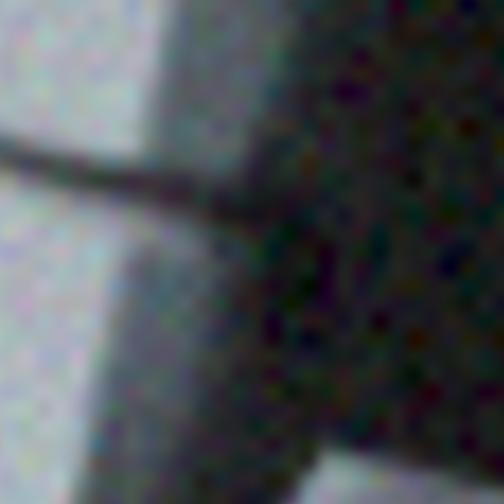

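Emit:
move(target=[[0,0,0,0,0,0,1,1,1,1,1,1,0,0.3,-0.00236,-0.00079,-0.00117,0,0,0,-1,-1,-0.97,-0.95,-0.97,-1,1,0.2],[0,0,0,0,0,0,1,1,1,1,1,1,0,0.3,0.00234,0.00611,-0.00117,0,0,0,-1,-1,-0.97,-0.95,-0.97,-1,1,0.2]], speed=[0.01,0.006], stop_force=6, zero=false, cameras=[])

Emit:
move(target=[[0,0,0,0,0,0,1,1,1,1,1,1,0,0.3,-0.00058,-0.00203,0,0,0,0,-1,-1,-0.97,-0.95,-0.97,-1,1,0.2],[0,0,0,0,0,0,1,1,1,1,1,1,0,0.3,0.00412,0.00487,0,0,0,0,-1,-1,-0.97,-0.95,-0.97,-1,1,0.2]], speed=[0.01,0.006], stop_force=6, zero=false, cameras=[])

Emit:
move(target=[[0,0,0,0,0,0,1,1,1,1,1,1,0,0.3,-0.00058,-0.00203,0,0,0,0,-1,-1,-0.97,-0.95,-0.97,-1,1,0.2],[0,0,0,0,0,0,1,1,1,1,1,1,0,0.3,0.00412,0.00487,0,0,0,0,-1,-1,-0.97,-0.95,-0.97,-1,1,0.2]], speed=[0.01,0.006], stop_force=6, zero=false, cameras=[])

Emit:
move(target=[[0,0,0,0,0,0,1,1,1,1,1,1,0,0.3,-0.00113,-0.00165,0.00233,0,0,0,-1,-1,-0.97,-0.95,-0.97,-1,1,0.2],[0,0,0,0,0,0,1,1,1,1,1,1,0,0.3,0.00357,0.00525,0.00233,0,0,0,-1,-1,-0.97,-0.95,-0.97,-1,1,0.2]], speed=[0.01,0.006], stop_force=6, zero=false, cameras=[])

Emit:
move(target=[[0,0,0,0,0,0,1,1,1,1,1,1,0,0.3,-0.00168,-0.00127,0,0,0,0,-1,-1,-0.97,-0.95,-0.97,-1,1,0.2],[0,0,0,0,0,0,1,1,1,1,1,1,0,0.3,0.00302,0.00563,0,0,0,0,-1,-1,-0.97,-0.95,-0.97,-1,1,0.2]], speed=[0.01,0.006], stop_force=6, zero=false, cameras=[])

Emit:
move(target=[[0,0,0,0,0,0,1,1,1,1,1,1,0,0.3,-0.00168,-0.00127,0,0,0,0,-1,-1,-0.97,-0.95,-0.97,-1,1,0.2],[0,0,0,0,0,0,1,1,1,1,1,1,0,0.3,0.00302,0.00563,0,0,0,0,-1,-1,-0.97,-0.95,-0.97,-1,1,0.2]], speed=[0.01,0.006], stop_force=6, zero=false, cameras=["cam_left_wrist"])

Emit:
zoom_image(camera="cam_left_wrist", region=[345, 236, 373, 264])

Scene clock: 240.57 s.
left_arm: end_effector_position=(+0.7146, +0.4444, +0.5275) hand_measured=(+1.000, +1.000, +1.000, +1.000, +1.000, +1.000) hand_load_n=(+0.0, +0.0, +0.0, +0.0, +0.0, +0.0) hand_stopped_by=(target, target, target, target, target, target) hand_force_limit=0.00 hand_speed=0.30 end_effector_quat_wxyz=(+0.347, +0.339, +0.864, -0.134) end_effector_velocity=(+0.000, -0.001, +0.000) end_effector_angular_velocity=(+0.000, +0.001, -0.001) | right_arm: end_effector_position=(+0.7801, +0.3158, +0.4366) hand_measured=(-0.766, -0.778, -0.570, -0.754, -0.026, -1.000) hand_load_n=(+0.0, +0.0, +11.5, +11.0, +15.5, +1.0) hand_stopped_by=(force, force, force, force, force, target) hand_force_limit=1.00 hand_speed=0.20 end_effector_quat_wxyz=(+0.652, -0.249, +0.679, +0.227) end_effector_velocity=(+0.000, +0.000, +0.000) end_effector_angular_velocity=(-0.001, +0.000, +0.000)
Joint positions: left_arm=[-0.351 -1.373 1.379 0.848 1.86 -1.249] | right_arm=[0.772 -0.863 1.052 -0.143 1.716 -1.58]
Joint velocities: left_arm=[-0.001 0 0 0 0 -0.001] | right_arm=[0 0 0 0 0 0]
Joint torques (N m): left_arm=[8.29 -35.62 -33.34 3.56 1.73 3.82] | right_arm=[-0.51 -127.15 -47.25 -6.55 -0.94 1.16]
Wrist force (N): left_arm=[-0.6 -0.1 -0.8] | right_arm=[11.0 -1.7 -5.1]
Wrist torque (N m): left_arm=[0.02 0.12 -0.02] | right_arm=[-0.14 -0.48 0.12]
Wrist force, peak (N): left_arm=[-0.7 -0.3 -1.1] | right_arm=[13.2 -3.8 -11.6]
Hand target: left_arm +0.7146, +0.4444, +0.5275; +0.347, +0.339, +0.864, -0.134 | right_arm +0.7801, +0.3158, +0.4366; +0.652, -0.249, +0.679, +0.227
Off the commanded pose: left_arm 0.000 m, 0 deg | right_arm 0.004 m, 0 deg.
move: contact (right_arm); path passed 1 of 2 targets
No camera images: "cameras" was empty.

Scene clock: 241.70 s.
left_arm: end_effector_position=(+0.7146, +0.4444, +0.5275) hand_measured=(+1.000, +1.000, +1.000, +1.000, +1.000, +1.000) hand_load_n=(+0.0, +0.0, +0.0, +0.0, +0.0, +0.0) hand_stopped_by=(target, target, target, target, target, target) hand_force_limit=0.00 hand_speed=0.30 end_effector_quat_wxyz=(+0.347, +0.339, +0.864, -0.134) end_effector_velocity=(+0.000, +0.000, +0.000) end_effector_angular_velocity=(+0.000, +0.000, +0.000) | right_arm: end_effector_position=(+0.7805, +0.3155, +0.4367) hand_measured=(-0.766, -0.778, -0.570, -0.754, -0.026, -1.000) hand_load_n=(+0.0, -0.5, +11.0, +11.0, +15.0, +1.0) hand_stopped_by=(force, force, force, force, force, target) hand_force_limit=1.00 hand_speed=0.20 end_effector_quat_wxyz=(+0.652, -0.249, +0.679, +0.227) end_effector_velocity=(+0.000, +0.000, +0.000) end_effector_angular_velocity=(+0.000, +0.000, +0.000)
Joint positions: left_arm=[-0.351 -1.373 1.379 0.848 1.86 -1.249] | right_arm=[0.771 -0.863 1.051 -0.143 1.715 -1.58]
Joint velocities: left_arm=[0 0 0 0 0 0] | right_arm=[0 0 0 0 0 0]
Joint torques (N m): left_arm=[7.41 -35.12 -35.29 3.39 1.5 3.49] | right_arm=[1.11 -128.26 -49.67 -6.96 -0.49 0.08]
Wrist force (N): left_arm=[-0.1 -0.2 -0.5] | right_arm=[12.1 -1.3 -8.2]
Wrist torque (N m): left_arm=[-0.02 0.05 0.00] | right_arm=[-0.17 -0.51 0.09]
Wrist force, peak (N): left_arm=[-0.7 -0.7 -1.1] | right_arm=[12.7 -1.5 -10.4]
Hand target: left_arm +0.7146, +0.4444, +0.5275; +0.347, +0.339, +0.864, -0.134 | right_arm +0.7805, +0.3155, +0.4367; +0.652, -0.249, +0.679, +0.227
Off the commanded pose: left_arm 0.000 m, 0 deg | right_arm 0.004 m, 0 deg.
move: contact (right_arm); path passed 1 of 2 targets
No camera images: "cameras" was empty.

Scene clock: 242.73 s.
left_arm: end_effector_position=(+0.7146, +0.4444, +0.5275) hand_measured=(+1.000, +1.000, +1.000, +1.000, +1.000, +1.000) hand_load_n=(+0.0, +0.0, +0.0, +0.0, +0.0, +0.0) hand_stopped_by=(target, target, target, target, target, target) hand_force_limit=0.00 hand_speed=0.30 end_effector_quat_wxyz=(+0.347, +0.339, +0.864, -0.134) end_effector_velocity=(+0.000, +0.000, +0.000) end_effector_angular_velocity=(+0.000, -0.001, -0.001) | right_arm: end_effector_position=(+0.7807, +0.3150, +0.4368) hand_measured=(-0.766, -0.778, -0.570, -0.754, -0.026, -1.000) hand_load_n=(+0.0, +0.0, +11.0, +11.0, +15.5, +1.0) hand_stopped_by=(force, force, force, force, force, target) hand_force_limit=1.00 hand_speed=0.20 end_effector_quat_wxyz=(+0.652, -0.249, +0.679, +0.227) end_effector_velocity=(+0.000, +0.000, -0.001) end_effector_angular_velocity=(+0.000, +0.001, +0.001)
Joint positions: left_arm=[-0.351 -1.373 1.379 0.848 1.86 -1.249] | right_arm=[0.771 -0.863 1.053 -0.143 1.715 -1.58]
Joint velocities: left_arm=[0 0 0 0 0 0.001] | right_arm=[0 0.001 0 0 0 0]
Joint torques (N m): left_arm=[6.45 -32.68 -38.43 2.62 1.23 3.74] | right_arm=[-4.93 -126.42 -45.67 -6.64 -0.99 -0.42]
Wrist force (N): left_arm=[-0.4 -0.1 -0.5] | right_arm=[9.9 -0.4 -1.8]
Wrist torque (N m): left_arm=[0.01 0.08 -0.01] | right_arm=[-0.22 -0.42 0.06]
Wrist force, peak (N): left_arm=[-0.6 -0.6 -0.9] | right_arm=[10.3 -2.1 -10.6]
Hand target: left_arm +0.7146, +0.4444, +0.5275; +0.347, +0.339, +0.864, -0.134 | right_arm +0.7807, +0.3150, +0.4368; +0.652, -0.249, +0.679, +0.227
Off the commanded pose: left_arm 0.000 m, 0 deg | right_arm 0.004 m, 0 deg.
move: contact (right_arm); path passed 1 of 2 targets
No camera images: "cameras" was empty.

Scene clock: 243.90 s.
left_arm: end_effector_position=(+0.7146, +0.4444, +0.5275) hand_measured=(+1.000, +1.000, +1.000, +1.000, +1.000, +1.000) hand_load_n=(+0.0, +0.0, +0.0, +0.0, +0.0, +0.0) hand_stopped_by=(target, target, target, target, target, target) hand_force_limit=0.00 hand_speed=0.30 end_effector_quat_wxyz=(+0.347, +0.339, +0.864, -0.134) end_effector_velocity=(+0.000, +0.001, +0.000) end_effector_angular_velocity=(+0.000, +0.000, +0.001) | right_arm: end_effector_position=(+0.7808, +0.3150, +0.4382) hand_measured=(-0.766, -0.778, -0.570, -0.754, -0.026, -1.000) hand_load_n=(+0.0, +0.0, +11.0, +11.0, +15.0, +1.0) hand_stopped_by=(force, force, force, force, force, target) hand_force_limit=1.00 hand_speed=0.20 end_effector_quat_wxyz=(+0.652, -0.249, +0.679, +0.227) end_effector_velocity=(+0.000, +0.000, +0.001) end_effector_angular_velocity=(+0.000, -0.001, +0.000)
Joint positions: left_arm=[-0.351 -1.373 1.379 0.848 1.86 -1.249] | right_arm=[0.771 -0.864 1.051 -0.141 1.715 -1.58]
Joint velocities: left_arm=[0.001 0 0 0 -0.001 0] | right_arm=[0 -0.001 0 0 0 0]
Joint torques (N m): left_arm=[8.76 -33.83 -40.5 2.35 1.47 3.48] | right_arm=[-0.55 -127.43 -46.35 -6.92 -0.69 -0.37]
Wrist force (N): left_arm=[-0.4 -0.4 -0.6] | right_arm=[10.3 -1.3 -4.9]
Wrist torque (N m): left_arm=[-0.02 0.08 -0.02] | right_arm=[-0.13 -0.49 0.10]
Wrist force, peak (N): left_arm=[0.0 0.0 -1.3] | right_arm=[10.9 -3.3 -13.2]
Hand target: left_arm +0.7146, +0.4444, +0.5275; +0.347, +0.339, +0.864, -0.134 | right_arm +0.7808, +0.3150, +0.4382; +0.652, -0.249, +0.679, +0.228
Off the commanded pose: left_arm 0.000 m, 0 deg | right_arm 0.004 m, 0 deg.
move: contact (right_arm); path passed 1 of 2 targets
No camera images: "cameras" was empty.

Scene clock: 245.00 s.
left_arm: end_effector_position=(+0.7146, +0.4444, +0.5275) hand_measured=(+1.000, +1.000, +1.000, +1.000, +1.000, +1.000) hand_load_n=(+0.0, +0.0, +0.0, +0.0, +0.0, +0.0) hand_stopped_by=(target, target, target, target, target, target) hand_force_limit=0.00 hand_speed=0.30 end_effector_quat_wxyz=(+0.347, +0.339, +0.864, -0.134) end_effector_velocity=(+0.000, +0.000, +0.000) end_effector_angular_velocity=(-0.001, +0.001, +0.000) | right_arm: end_effector_position=(+0.7804, +0.3152, +0.4383) hand_measured=(-0.766, -0.778, -0.570, -0.754, -0.026, -1.000) hand_load_n=(+0.0, +0.0, +11.0, +11.5, +15.5, +1.0) hand_stopped_by=(force, force, force, force, force, target) hand_force_limit=1.00 hand_speed=0.20 end_effector_quat_wxyz=(+0.652, -0.249, +0.679, +0.228) end_effector_velocity=(+0.000, +0.000, +0.001) end_effector_angular_velocity=(+0.001, +0.000, +0.000)
Joint positions: left_arm=[-0.351 -1.373 1.379 0.848 1.86 -1.249] | right_arm=[0.771 -0.864 1.051 -0.141 1.715 -1.58]
Joint velocities: left_arm=[0 -0.001 0 0.001 0.001 -0.001] | right_arm=[0 -0.001 0 0 0 0]
Joint torques (N m): left_arm=[6.96 -35.47 -42.29 1.49 1.44 3.9] | right_arm=[-4.56 -128.63 -46.19 -7.01 -0.52 0.28]
Wrist force (N): left_arm=[-0.2 -0.3 -0.9] | right_arm=[10.1 -1.3 -4.7]
Wrist torque (N m): left_arm=[0.00 0.07 -0.01] | right_arm=[-0.14 -0.49 0.10]
Wrist force, peak (N): left_arm=[-0.4 -0.3 -1.3] | right_arm=[10.8 -3.3 -13.3]
Hand target: left_arm +0.7146, +0.4444, +0.5275; +0.347, +0.339, +0.864, -0.134 | right_arm +0.7805, +0.3152, +0.4383; +0.652, -0.249, +0.679, +0.228
Off the commanded pose: left_arm 0.000 m, 0 deg | right_arm 0.004 m, 0 deg.
move: contact (right_arm); path passed 1 of 2 targets
No camera images: "cameras" was empty.

Scene clock: 246.10 s.
left_arm: end_effector_position=(+0.7146, +0.4444, +0.5275) hand_measured=(+1.000, +1.000, +1.000, +1.000, +1.000, +1.000) hand_load_n=(+0.0, +0.0, +0.0, +0.0, +0.0, +0.0) hand_stopped_by=(target, target, target, target, target, target) hand_force_limit=0.00 hand_speed=0.30 end_effector_quat_wxyz=(+0.347, +0.339, +0.864, -0.134) end_effector_velocity=(+0.000, +0.000, +0.000) end_effector_angular_velocity=(-0.001, +0.000, +0.000) | right_arm: end_effector_position=(+0.7802, +0.3154, +0.4384) hand_measured=(-0.766, -0.778, -0.570, -0.754, -0.026, -1.000) hand_load_n=(+0.0, +0.0, +11.0, +11.0, +15.5, +1.0) hand_stopped_by=(force, force, force, force, force, target) hand_force_limit=1.00 hand_speed=0.20 end_effector_quat_wxyz=(+0.652, -0.249, +0.679, +0.228) end_effector_velocity=(+0.000, +0.000, +0.001) end_effector_angular_velocity=(+0.001, -0.001, +0.000)
Joint positions: left_arm=[-0.351 -1.373 1.379 0.848 1.86 -1.249] | right_arm=[0.772 -0.864 1.051 -0.141 1.716 -1.58]
Joint velocities: left_arm=[0 0 0 0 0.001 0] | right_arm=[0 -0.001 0 0 0 0]
Joint torques (N m): left_arm=[5.63 -32.86 -44.31 1 0.72 3.79] | right_arm=[-5.2 -129.14 -46.18 -7 -0.64 1.16]
Wrist force (N): left_arm=[-0.2 -0.2 -0.9] | right_arm=[10.1 -1.5 -4.7]
Wrist torque (N m): left_arm=[0.02 0.06 0.00] | right_arm=[-0.15 -0.48 0.10]
Wrist force, peak (N): left_arm=[-0.3 -0.1 -1.3] | right_arm=[11.0 -3.7 -13.1]
Hand target: left_arm +0.7146, +0.4444, +0.5275; +0.347, +0.339, +0.864, -0.134 | right_arm +0.7802, +0.3154, +0.4384; +0.652, -0.249, +0.679, +0.228
Off the commanded pose: left_arm 0.000 m, 0 deg | right_arm 0.004 m, 0 deg.
move: contact (right_arm); path passed 1 of 2 targets
Images, in order (width x height): cam_left_wrist 672x504.

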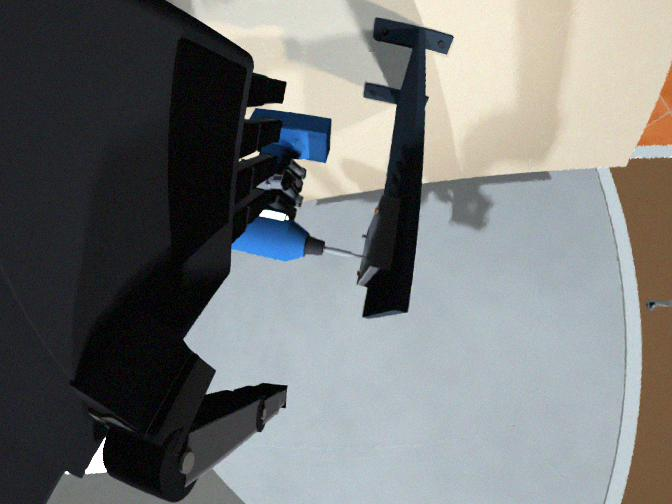

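Scaled by 18.000 from the camera's 672x504 image, which has a finer 960x720 frame.

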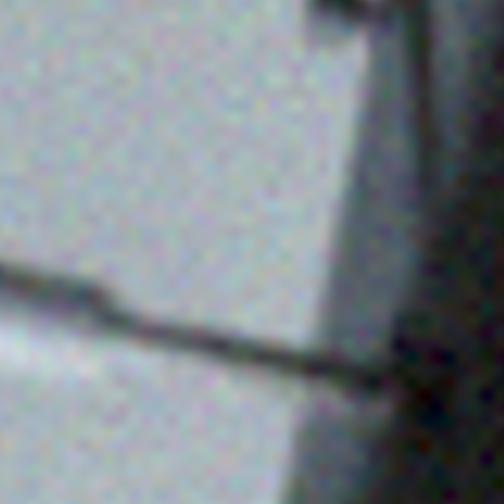

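Emit:
move(target=[[0,0,0,0,0,0,1,1,1,1,1,1,0,0.3,-0.00113,-0.00165,-0.00233,0,0,0,-1,-1,-0.97,-0.95,-0.97,-1,1,0.2],[0,0,0,0,0,0,1,1,1,1,1,1,0,0.3,0.00357,0.00525,-0.00233,0,0,0,-1,-1,-0.97,-0.95,-0.97,-1,1,0.2]], speed=[0.01,0.006], stop_force=7, zero=false, cameras=[])

Emit:
move(target=[[0,0,0,0,0,0,1,1,1,1,1,1,0,0.3,-0.00072,-0.00194,0,0,0,0,-1,-1,-0.97,-0.95,-0.97,-1,1,0.2],[0,0,0,0,0,0,1,1,1,1,1,1,0,0.3,0.00398,0.00496,0,0,0,0,-1,-1,-0.97,-0.95,-0.97,-1,1,0.2]], speed=[0.01,0.006], stop_force=7, zero=false, cameras=[])

Emit:
move(target=[[0,0,0,0,0,0,1,1,1,1,1,1,0,0.3,-0.00113,-0.00165,-0.00117,0,0,0,-1,-1,-0.97,-0.95,-0.97,-1,1,0.2],[0,0,0,0,0,0,1,1,1,1,1,1,0,0.3,0.00357,0.00525,-0.00117,0,0,0,-1,-1,-0.97,-0.95,-0.97,-1,1,0.2]], speed=[0.01,0.006], stop_force=7, zero=false, cameras=[])

Emit:
move(target=[[0,0,0,0,0,0,1,1,1,1,1,1,0,0.3,-0.00154,-0.00136,0,0,0,0,-1,-1,-0.97,-0.95,-0.97,-1,1,0.2],[0,0,0,0,0,0,1,1,1,1,1,1,0,0.3,0.00316,0.00554,0,0,0,0,-1,-1,-0.97,-0.95,-0.97,-1,1,0.2]], speed=[0.01,0.006], stop_force=7, zero=false, cameras=[])

Emit:
move(target=[[0,0,0,0,0,0,1,1,1,1,1,1,0,0.3,-0.00154,-0.00136,0,0,0,0,-1,-1,-0.97,-0.95,-0.97,-1,1,0.2],[0,0,0,0,0,0,1,1,1,1,1,1,0,0.3,0.00316,0.00554,0,0,0,0,-1,-1,-0.97,-0.95,-0.97,-1,1,0.2]], speed=[0.01,0.006], stop_force=7, zero=false, cameras=["cam_left_wrist"])

Emit:
zoom_image(camera="cam_left_wrist", region=[345, 236, 373, 264])

Scene clock: 247.83 s.
left_arm: end_effector_position=(+0.7146, +0.4444, +0.5275) hand_measured=(+1.000, +1.000, +1.000, +1.000, +1.000, +1.000) hand_load_n=(+0.0, +0.0, +0.0, +0.0, +0.0, +0.0) hand_stopped_by=(target, target, target, target, target, target) hand_force_limit=0.00 hand_speed=0.30 end_effector_quat_wxyz=(+0.347, +0.339, +0.864, -0.134) end_effector_velocity=(+0.000, +0.001, -0.001) end_effector_angular_velocity=(+0.000, +0.000, +0.001) | right_arm: end_effector_position=(+0.7804, +0.3154, +0.4371) hand_measured=(-0.766, -0.778, -0.570, -0.754, -0.026, -1.000) hand_load_n=(+0.0, +0.0, +11.0, +11.5, +15.5, +1.0) hand_stopped_by=(force, force, force, force, force, target) hand_force_limit=1.00 hand_speed=0.20 end_effector_quat_wxyz=(+0.652, -0.249, +0.679, +0.228) end_effector_velocity=(+0.000, +0.000, +0.000) end_effector_angular_velocity=(+0.000, +0.000, +0.000)
Joint positions: left_arm=[-0.351 -1.373 1.379 0.848 1.86 -1.249] | right_arm=[0.771 -0.863 1.052 -0.143 1.715 -1.58]
Joint velocities: left_arm=[0.001 0.001 0 0 0 0.001] | right_arm=[0 0 0 0 0 0]
Joint torques (N m): left_arm=[6.23 -33.21 -47.96 0.15 0.34 3.66] | right_arm=[-7.22 -127.57 -46.65 -7.16 -0.94 1.02]
Wrist force (N): left_arm=[-0.5 -0.1 -0.4] | right_arm=[10.5 -1.0 -6.0]
Wrist torque (N m): left_arm=[0.00 0.09 -0.02] | right_arm=[-0.13 -0.53 0.11]
Wrist force, peak (N): left_arm=[-0.1 -0.5 -1.1] | right_arm=[11.6 -3.5 -14.1]
Hand target: left_arm +0.7146, +0.4444, +0.5275; +0.347, +0.339, +0.864, -0.134 | right_arm +0.7804, +0.3153, +0.4371; +0.652, -0.249, +0.679, +0.228
Off the commanded pose: left_arm 0.000 m, 0 deg | right_arm 0.004 m, 0 deg.
move: contact (right_arm); path passed 1 of 2 targets
No camera images: "cameras" was empty.

Scene clock: 248.90 s.
left_arm: end_effector_position=(+0.7146, +0.4444, +0.5275) hand_measured=(+1.000, +1.000, +1.000, +1.000, +1.000, +1.000) hand_load_n=(+0.0, +0.0, +0.0, +0.5, +0.0, +0.0) hand_stopped_by=(target, target, target, target, target, target) hand_force_limit=0.00 hand_speed=0.30 end_effector_quat_wxyz=(+0.347, +0.339, +0.864, -0.134) end_effector_velocity=(+0.000, +0.000, +0.000) end_effector_angular_velocity=(+0.000, +0.000, +0.000) | right_arm: end_effector_position=(+0.7807, +0.3151, +0.4372) hand_measured=(-0.766, -0.778, -0.570, -0.754, -0.026, -1.000) hand_load_n=(+0.0, +0.0, +11.0, +11.0, +15.5, +0.5) hand_stopped_by=(force, force, force, force, force, target) hand_force_limit=1.00 hand_speed=0.20 end_effector_quat_wxyz=(+0.652, -0.249, +0.679, +0.228) end_effector_velocity=(+0.000, +0.000, -0.001) end_effector_angular_velocity=(-0.001, +0.001, +0.000)
Joint positions: left_arm=[-0.351 -1.373 1.379 0.848 1.86 -1.249] | right_arm=[0.771 -0.863 1.052 -0.143 1.715 -1.58]
Joint velocities: left_arm=[0 0 0 0 0 0.001] | right_arm=[0 0.001 0 0.001 0 0]
Joint torques (N m): left_arm=[7.31 -33.08 -50.62 -0.53 0.4 3.65] | right_arm=[-0.51 -128.6 -45.41 -6.87 -0.73 0.47]
Wrist force (N): left_arm=[-0.3 -0.5 -0.9] | right_arm=[10.1 -0.6 -3.7]
Wrist torque (N m): left_arm=[-0.02 0.07 -0.01] | right_arm=[-0.20 -0.46 0.07]
Wrist force, peak (N): left_arm=[-0.4 -0.1 -1.1] | right_arm=[10.9 -3.0 -12.7]
Hand target: left_arm +0.7146, +0.4444, +0.5275; +0.347, +0.339, +0.864, -0.134 | right_arm +0.7807, +0.3151, +0.4372; +0.652, -0.249, +0.679, +0.228
Off the commanded pose: left_arm 0.000 m, 0 deg | right_arm 0.004 m, 0 deg.
move: contact (right_arm); path passed 1 of 2 targets
No camera images: "cameras" was empty.

Scene clock: 250.03 s.
left_arm: end_effector_position=(+0.7146, +0.4444, +0.5275) hand_measured=(+1.000, +1.000, +1.000, +1.000, +1.000, +1.000) hand_load_n=(+0.0, +0.0, +0.0, +0.0, +0.0, +0.0) hand_stopped_by=(target, target, target, target, target, target) hand_force_limit=0.00 hand_speed=0.30 end_effector_quat_wxyz=(+0.347, +0.339, +0.864, -0.134) end_effector_velocity=(+0.000, +0.000, +0.000) end_effector_angular_velocity=(+0.001, -0.001, -0.001) | right_arm: end_effector_position=(+0.7808, +0.3151, +0.4366) hand_measured=(-0.766, -0.778, -0.570, -0.754, -0.026, -1.000) hand_load_n=(+0.0, +0.0, +11.0, +11.0, +15.5, +1.0) hand_stopped_by=(force, force, force, force, force, target) hand_force_limit=1.00 hand_speed=0.20 end_effector_quat_wxyz=(+0.653, -0.249, +0.679, +0.228) end_effector_velocity=(+0.000, +0.000, +0.000) end_effector_angular_velocity=(+0.000, +0.000, +0.000)
Joint positions: left_arm=[-0.351 -1.373 1.379 0.848 1.86 -1.249] | right_arm=[0.771 -0.863 1.053 -0.144 1.715 -1.58]
Joint velocities: left_arm=[0 0 0 0 0 0.001] | right_arm=[0 0 0 0 0 0]
Joint torques (N m): left_arm=[3.57 -33.57 -49.81 -1.15 0.15 3.99] | right_arm=[-0.27 -128.64 -45.31 -6.86 -0.89 0.19]
Wrist force (N): left_arm=[-0.4 -0.1 -0.8] | right_arm=[10.1 -0.5 -4.4]
Wrist torque (N m): left_arm=[0.02 0.10 -0.01] | right_arm=[-0.18 -0.55 0.10]
Wrist force, peak (N): left_arm=[-0.7 -0.3 -1.0] | right_arm=[11.0 -2.7 -12.8]
Hand target: left_arm +0.7146, +0.4444, +0.5275; +0.347, +0.339, +0.864, -0.134 | right_arm +0.7808, +0.3151, +0.4366; +0.653, -0.249, +0.679, +0.228
Off the commanded pose: left_arm 0.000 m, 0 deg | right_arm 0.004 m, 0 deg.
move: contact (right_arm); path passed 1 of 2 targets
No camera images: "cameras" was empty.

Scene clock: 251.10 s.
left_arm: end_effector_position=(+0.7146, +0.4444, +0.5275) hand_measured=(+1.000, +1.000, +1.000, +1.000, +1.000, +1.000) hand_load_n=(+0.0, +0.0, +0.0, +0.0, +0.0, +0.0) hand_stopped_by=(target, target, target, target, target, target) hand_force_limit=0.00 hand_speed=0.30 end_effector_quat_wxyz=(+0.347, +0.339, +0.864, -0.134) end_effector_velocity=(+0.000, +0.000, -0.001) end_effector_angular_velocity=(+0.000, +0.001, +0.000) | right_arm: end_effector_position=(+0.7805, +0.3153, +0.4366) hand_measured=(-0.766, -0.778, -0.570, -0.754, -0.026, -1.000) hand_load_n=(+0.0, +0.0, +11.0, +11.0, +15.5, +1.0) hand_stopped_by=(force, force, force, force, force, target) hand_force_limit=1.00 hand_speed=0.20 end_effector_quat_wxyz=(+0.653, -0.249, +0.679, +0.228) end_effector_velocity=(+0.000, +0.000, +0.002) end_effector_angular_velocity=(+0.001, -0.001, +0.000)
Joint positions: left_arm=[-0.351 -1.373 1.379 0.848 1.86 -1.249] | right_arm=[0.771 -0.863 1.053 -0.145 1.715 -1.58]
Joint velocities: left_arm=[0 0 0 0.001 0 0] | right_arm=[0 -0.001 0 0 0 0]
Joint torques (N m): left_arm=[5.25 -34.31 -48.4 -1.76 -0.17 3.58] | right_arm=[-6.54 -128.13 -45.48 -6.73 -0.33 0.49]
Wrist force (N): left_arm=[-0.2 -0.4 -0.7] | right_arm=[10.1 -0.4 -4.2]
Wrist torque (N m): left_arm=[-0.01 0.06 -0.01] | right_arm=[-0.15 -0.53 0.10]
Wrist force, peak (N): left_arm=[-0.4 -0.6 -1.2] | right_arm=[11.0 -2.6 -13.3]
Hand target: left_arm +0.7146, +0.4444, +0.5275; +0.347, +0.339, +0.864, -0.134 | right_arm +0.7806, +0.3153, +0.4367; +0.653, -0.249, +0.679, +0.228
Off the commanded pose: left_arm 0.000 m, 0 deg | right_arm 0.004 m, 0 deg.
move: contact (right_arm); path passed 1 of 2 targets
No camera images: "cameras" was empty.

Scene clock: 252.17 s.
left_arm: end_effector_position=(+0.7146, +0.4444, +0.5275) hand_measured=(+1.000, +1.000, +1.000, +1.000, +1.000, +1.000) hand_load_n=(+0.0, +0.0, +0.0, +0.0, +0.0, +0.0) hand_stopped_by=(target, target, target, target, target, target) hand_force_limit=0.00 hand_speed=0.30 end_effector_quat_wxyz=(+0.347, +0.339, +0.864, -0.134) end_effector_velocity=(+0.000, +0.000, +0.000) end_effector_angular_velocity=(+0.000, -0.001, +0.001) | right_arm: end_effector_position=(+0.7804, +0.3154, +0.4367) hand_measured=(-0.766, -0.778, -0.570, -0.754, -0.026, -1.000) hand_load_n=(+0.0, +0.0, +11.0, +11.0, +15.5, +1.0) hand_stopped_by=(force, force, force, force, force, target) hand_force_limit=1.00 hand_speed=0.20 end_effector_quat_wxyz=(+0.653, -0.249, +0.679, +0.228) end_effector_velocity=(+0.000, +0.000, +0.001) end_effector_angular_velocity=(+0.001, -0.001, +0.000)
Joint positions: left_arm=[-0.351 -1.373 1.379 0.848 1.86 -1.249] | right_arm=[0.772 -0.863 1.053 -0.145 1.716 -1.58]
Joint velocities: left_arm=[0.001 0 0 -0.001 0 0] | right_arm=[0 0 0 -0.001 0 0]
Joint torques (N m): left_arm=[5.77 -34.9 -49.8 -1.33 0.36 3.76] | right_arm=[-9.56 -129.04 -45.18 -6.8 -0.33 0.86]
Wrist force (N): left_arm=[-0.1 -0.2 -0.6] | right_arm=[9.8 -0.6 -3.8]
Wrist torque (N m): left_arm=[0.00 0.04 0.01] | right_arm=[-0.20 -0.51 0.08]
Wrist force, peak (N): left_arm=[-0.6 -0.4 -1.0] | right_arm=[11.6 -2.9 -13.0]
Hand target: left_arm +0.7146, +0.4444, +0.5275; +0.347, +0.339, +0.864, -0.134 | right_arm +0.7804, +0.3154, +0.4367; +0.653, -0.249, +0.679, +0.228
Off the commanded pose: left_arm 0.000 m, 0 deg | right_arm 0.004 m, 0 deg.
move: contact (right_arm); path passed 1 of 2 targets
Images, in order (width x height): cam_left_wrist 672x504.

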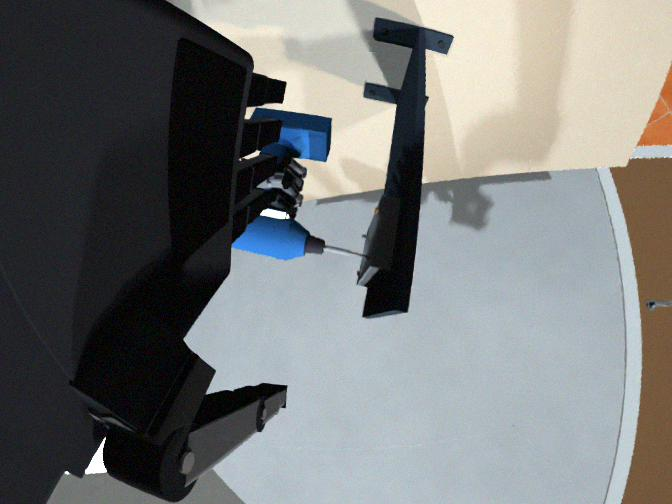

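Scaled by 18.000 from the camera's 672x504 image, which has a finer 960x720 frame.

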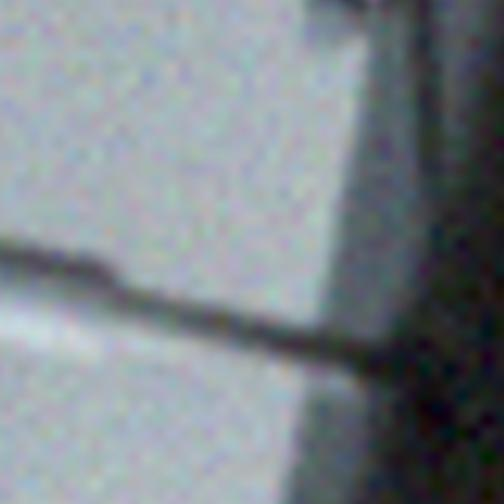

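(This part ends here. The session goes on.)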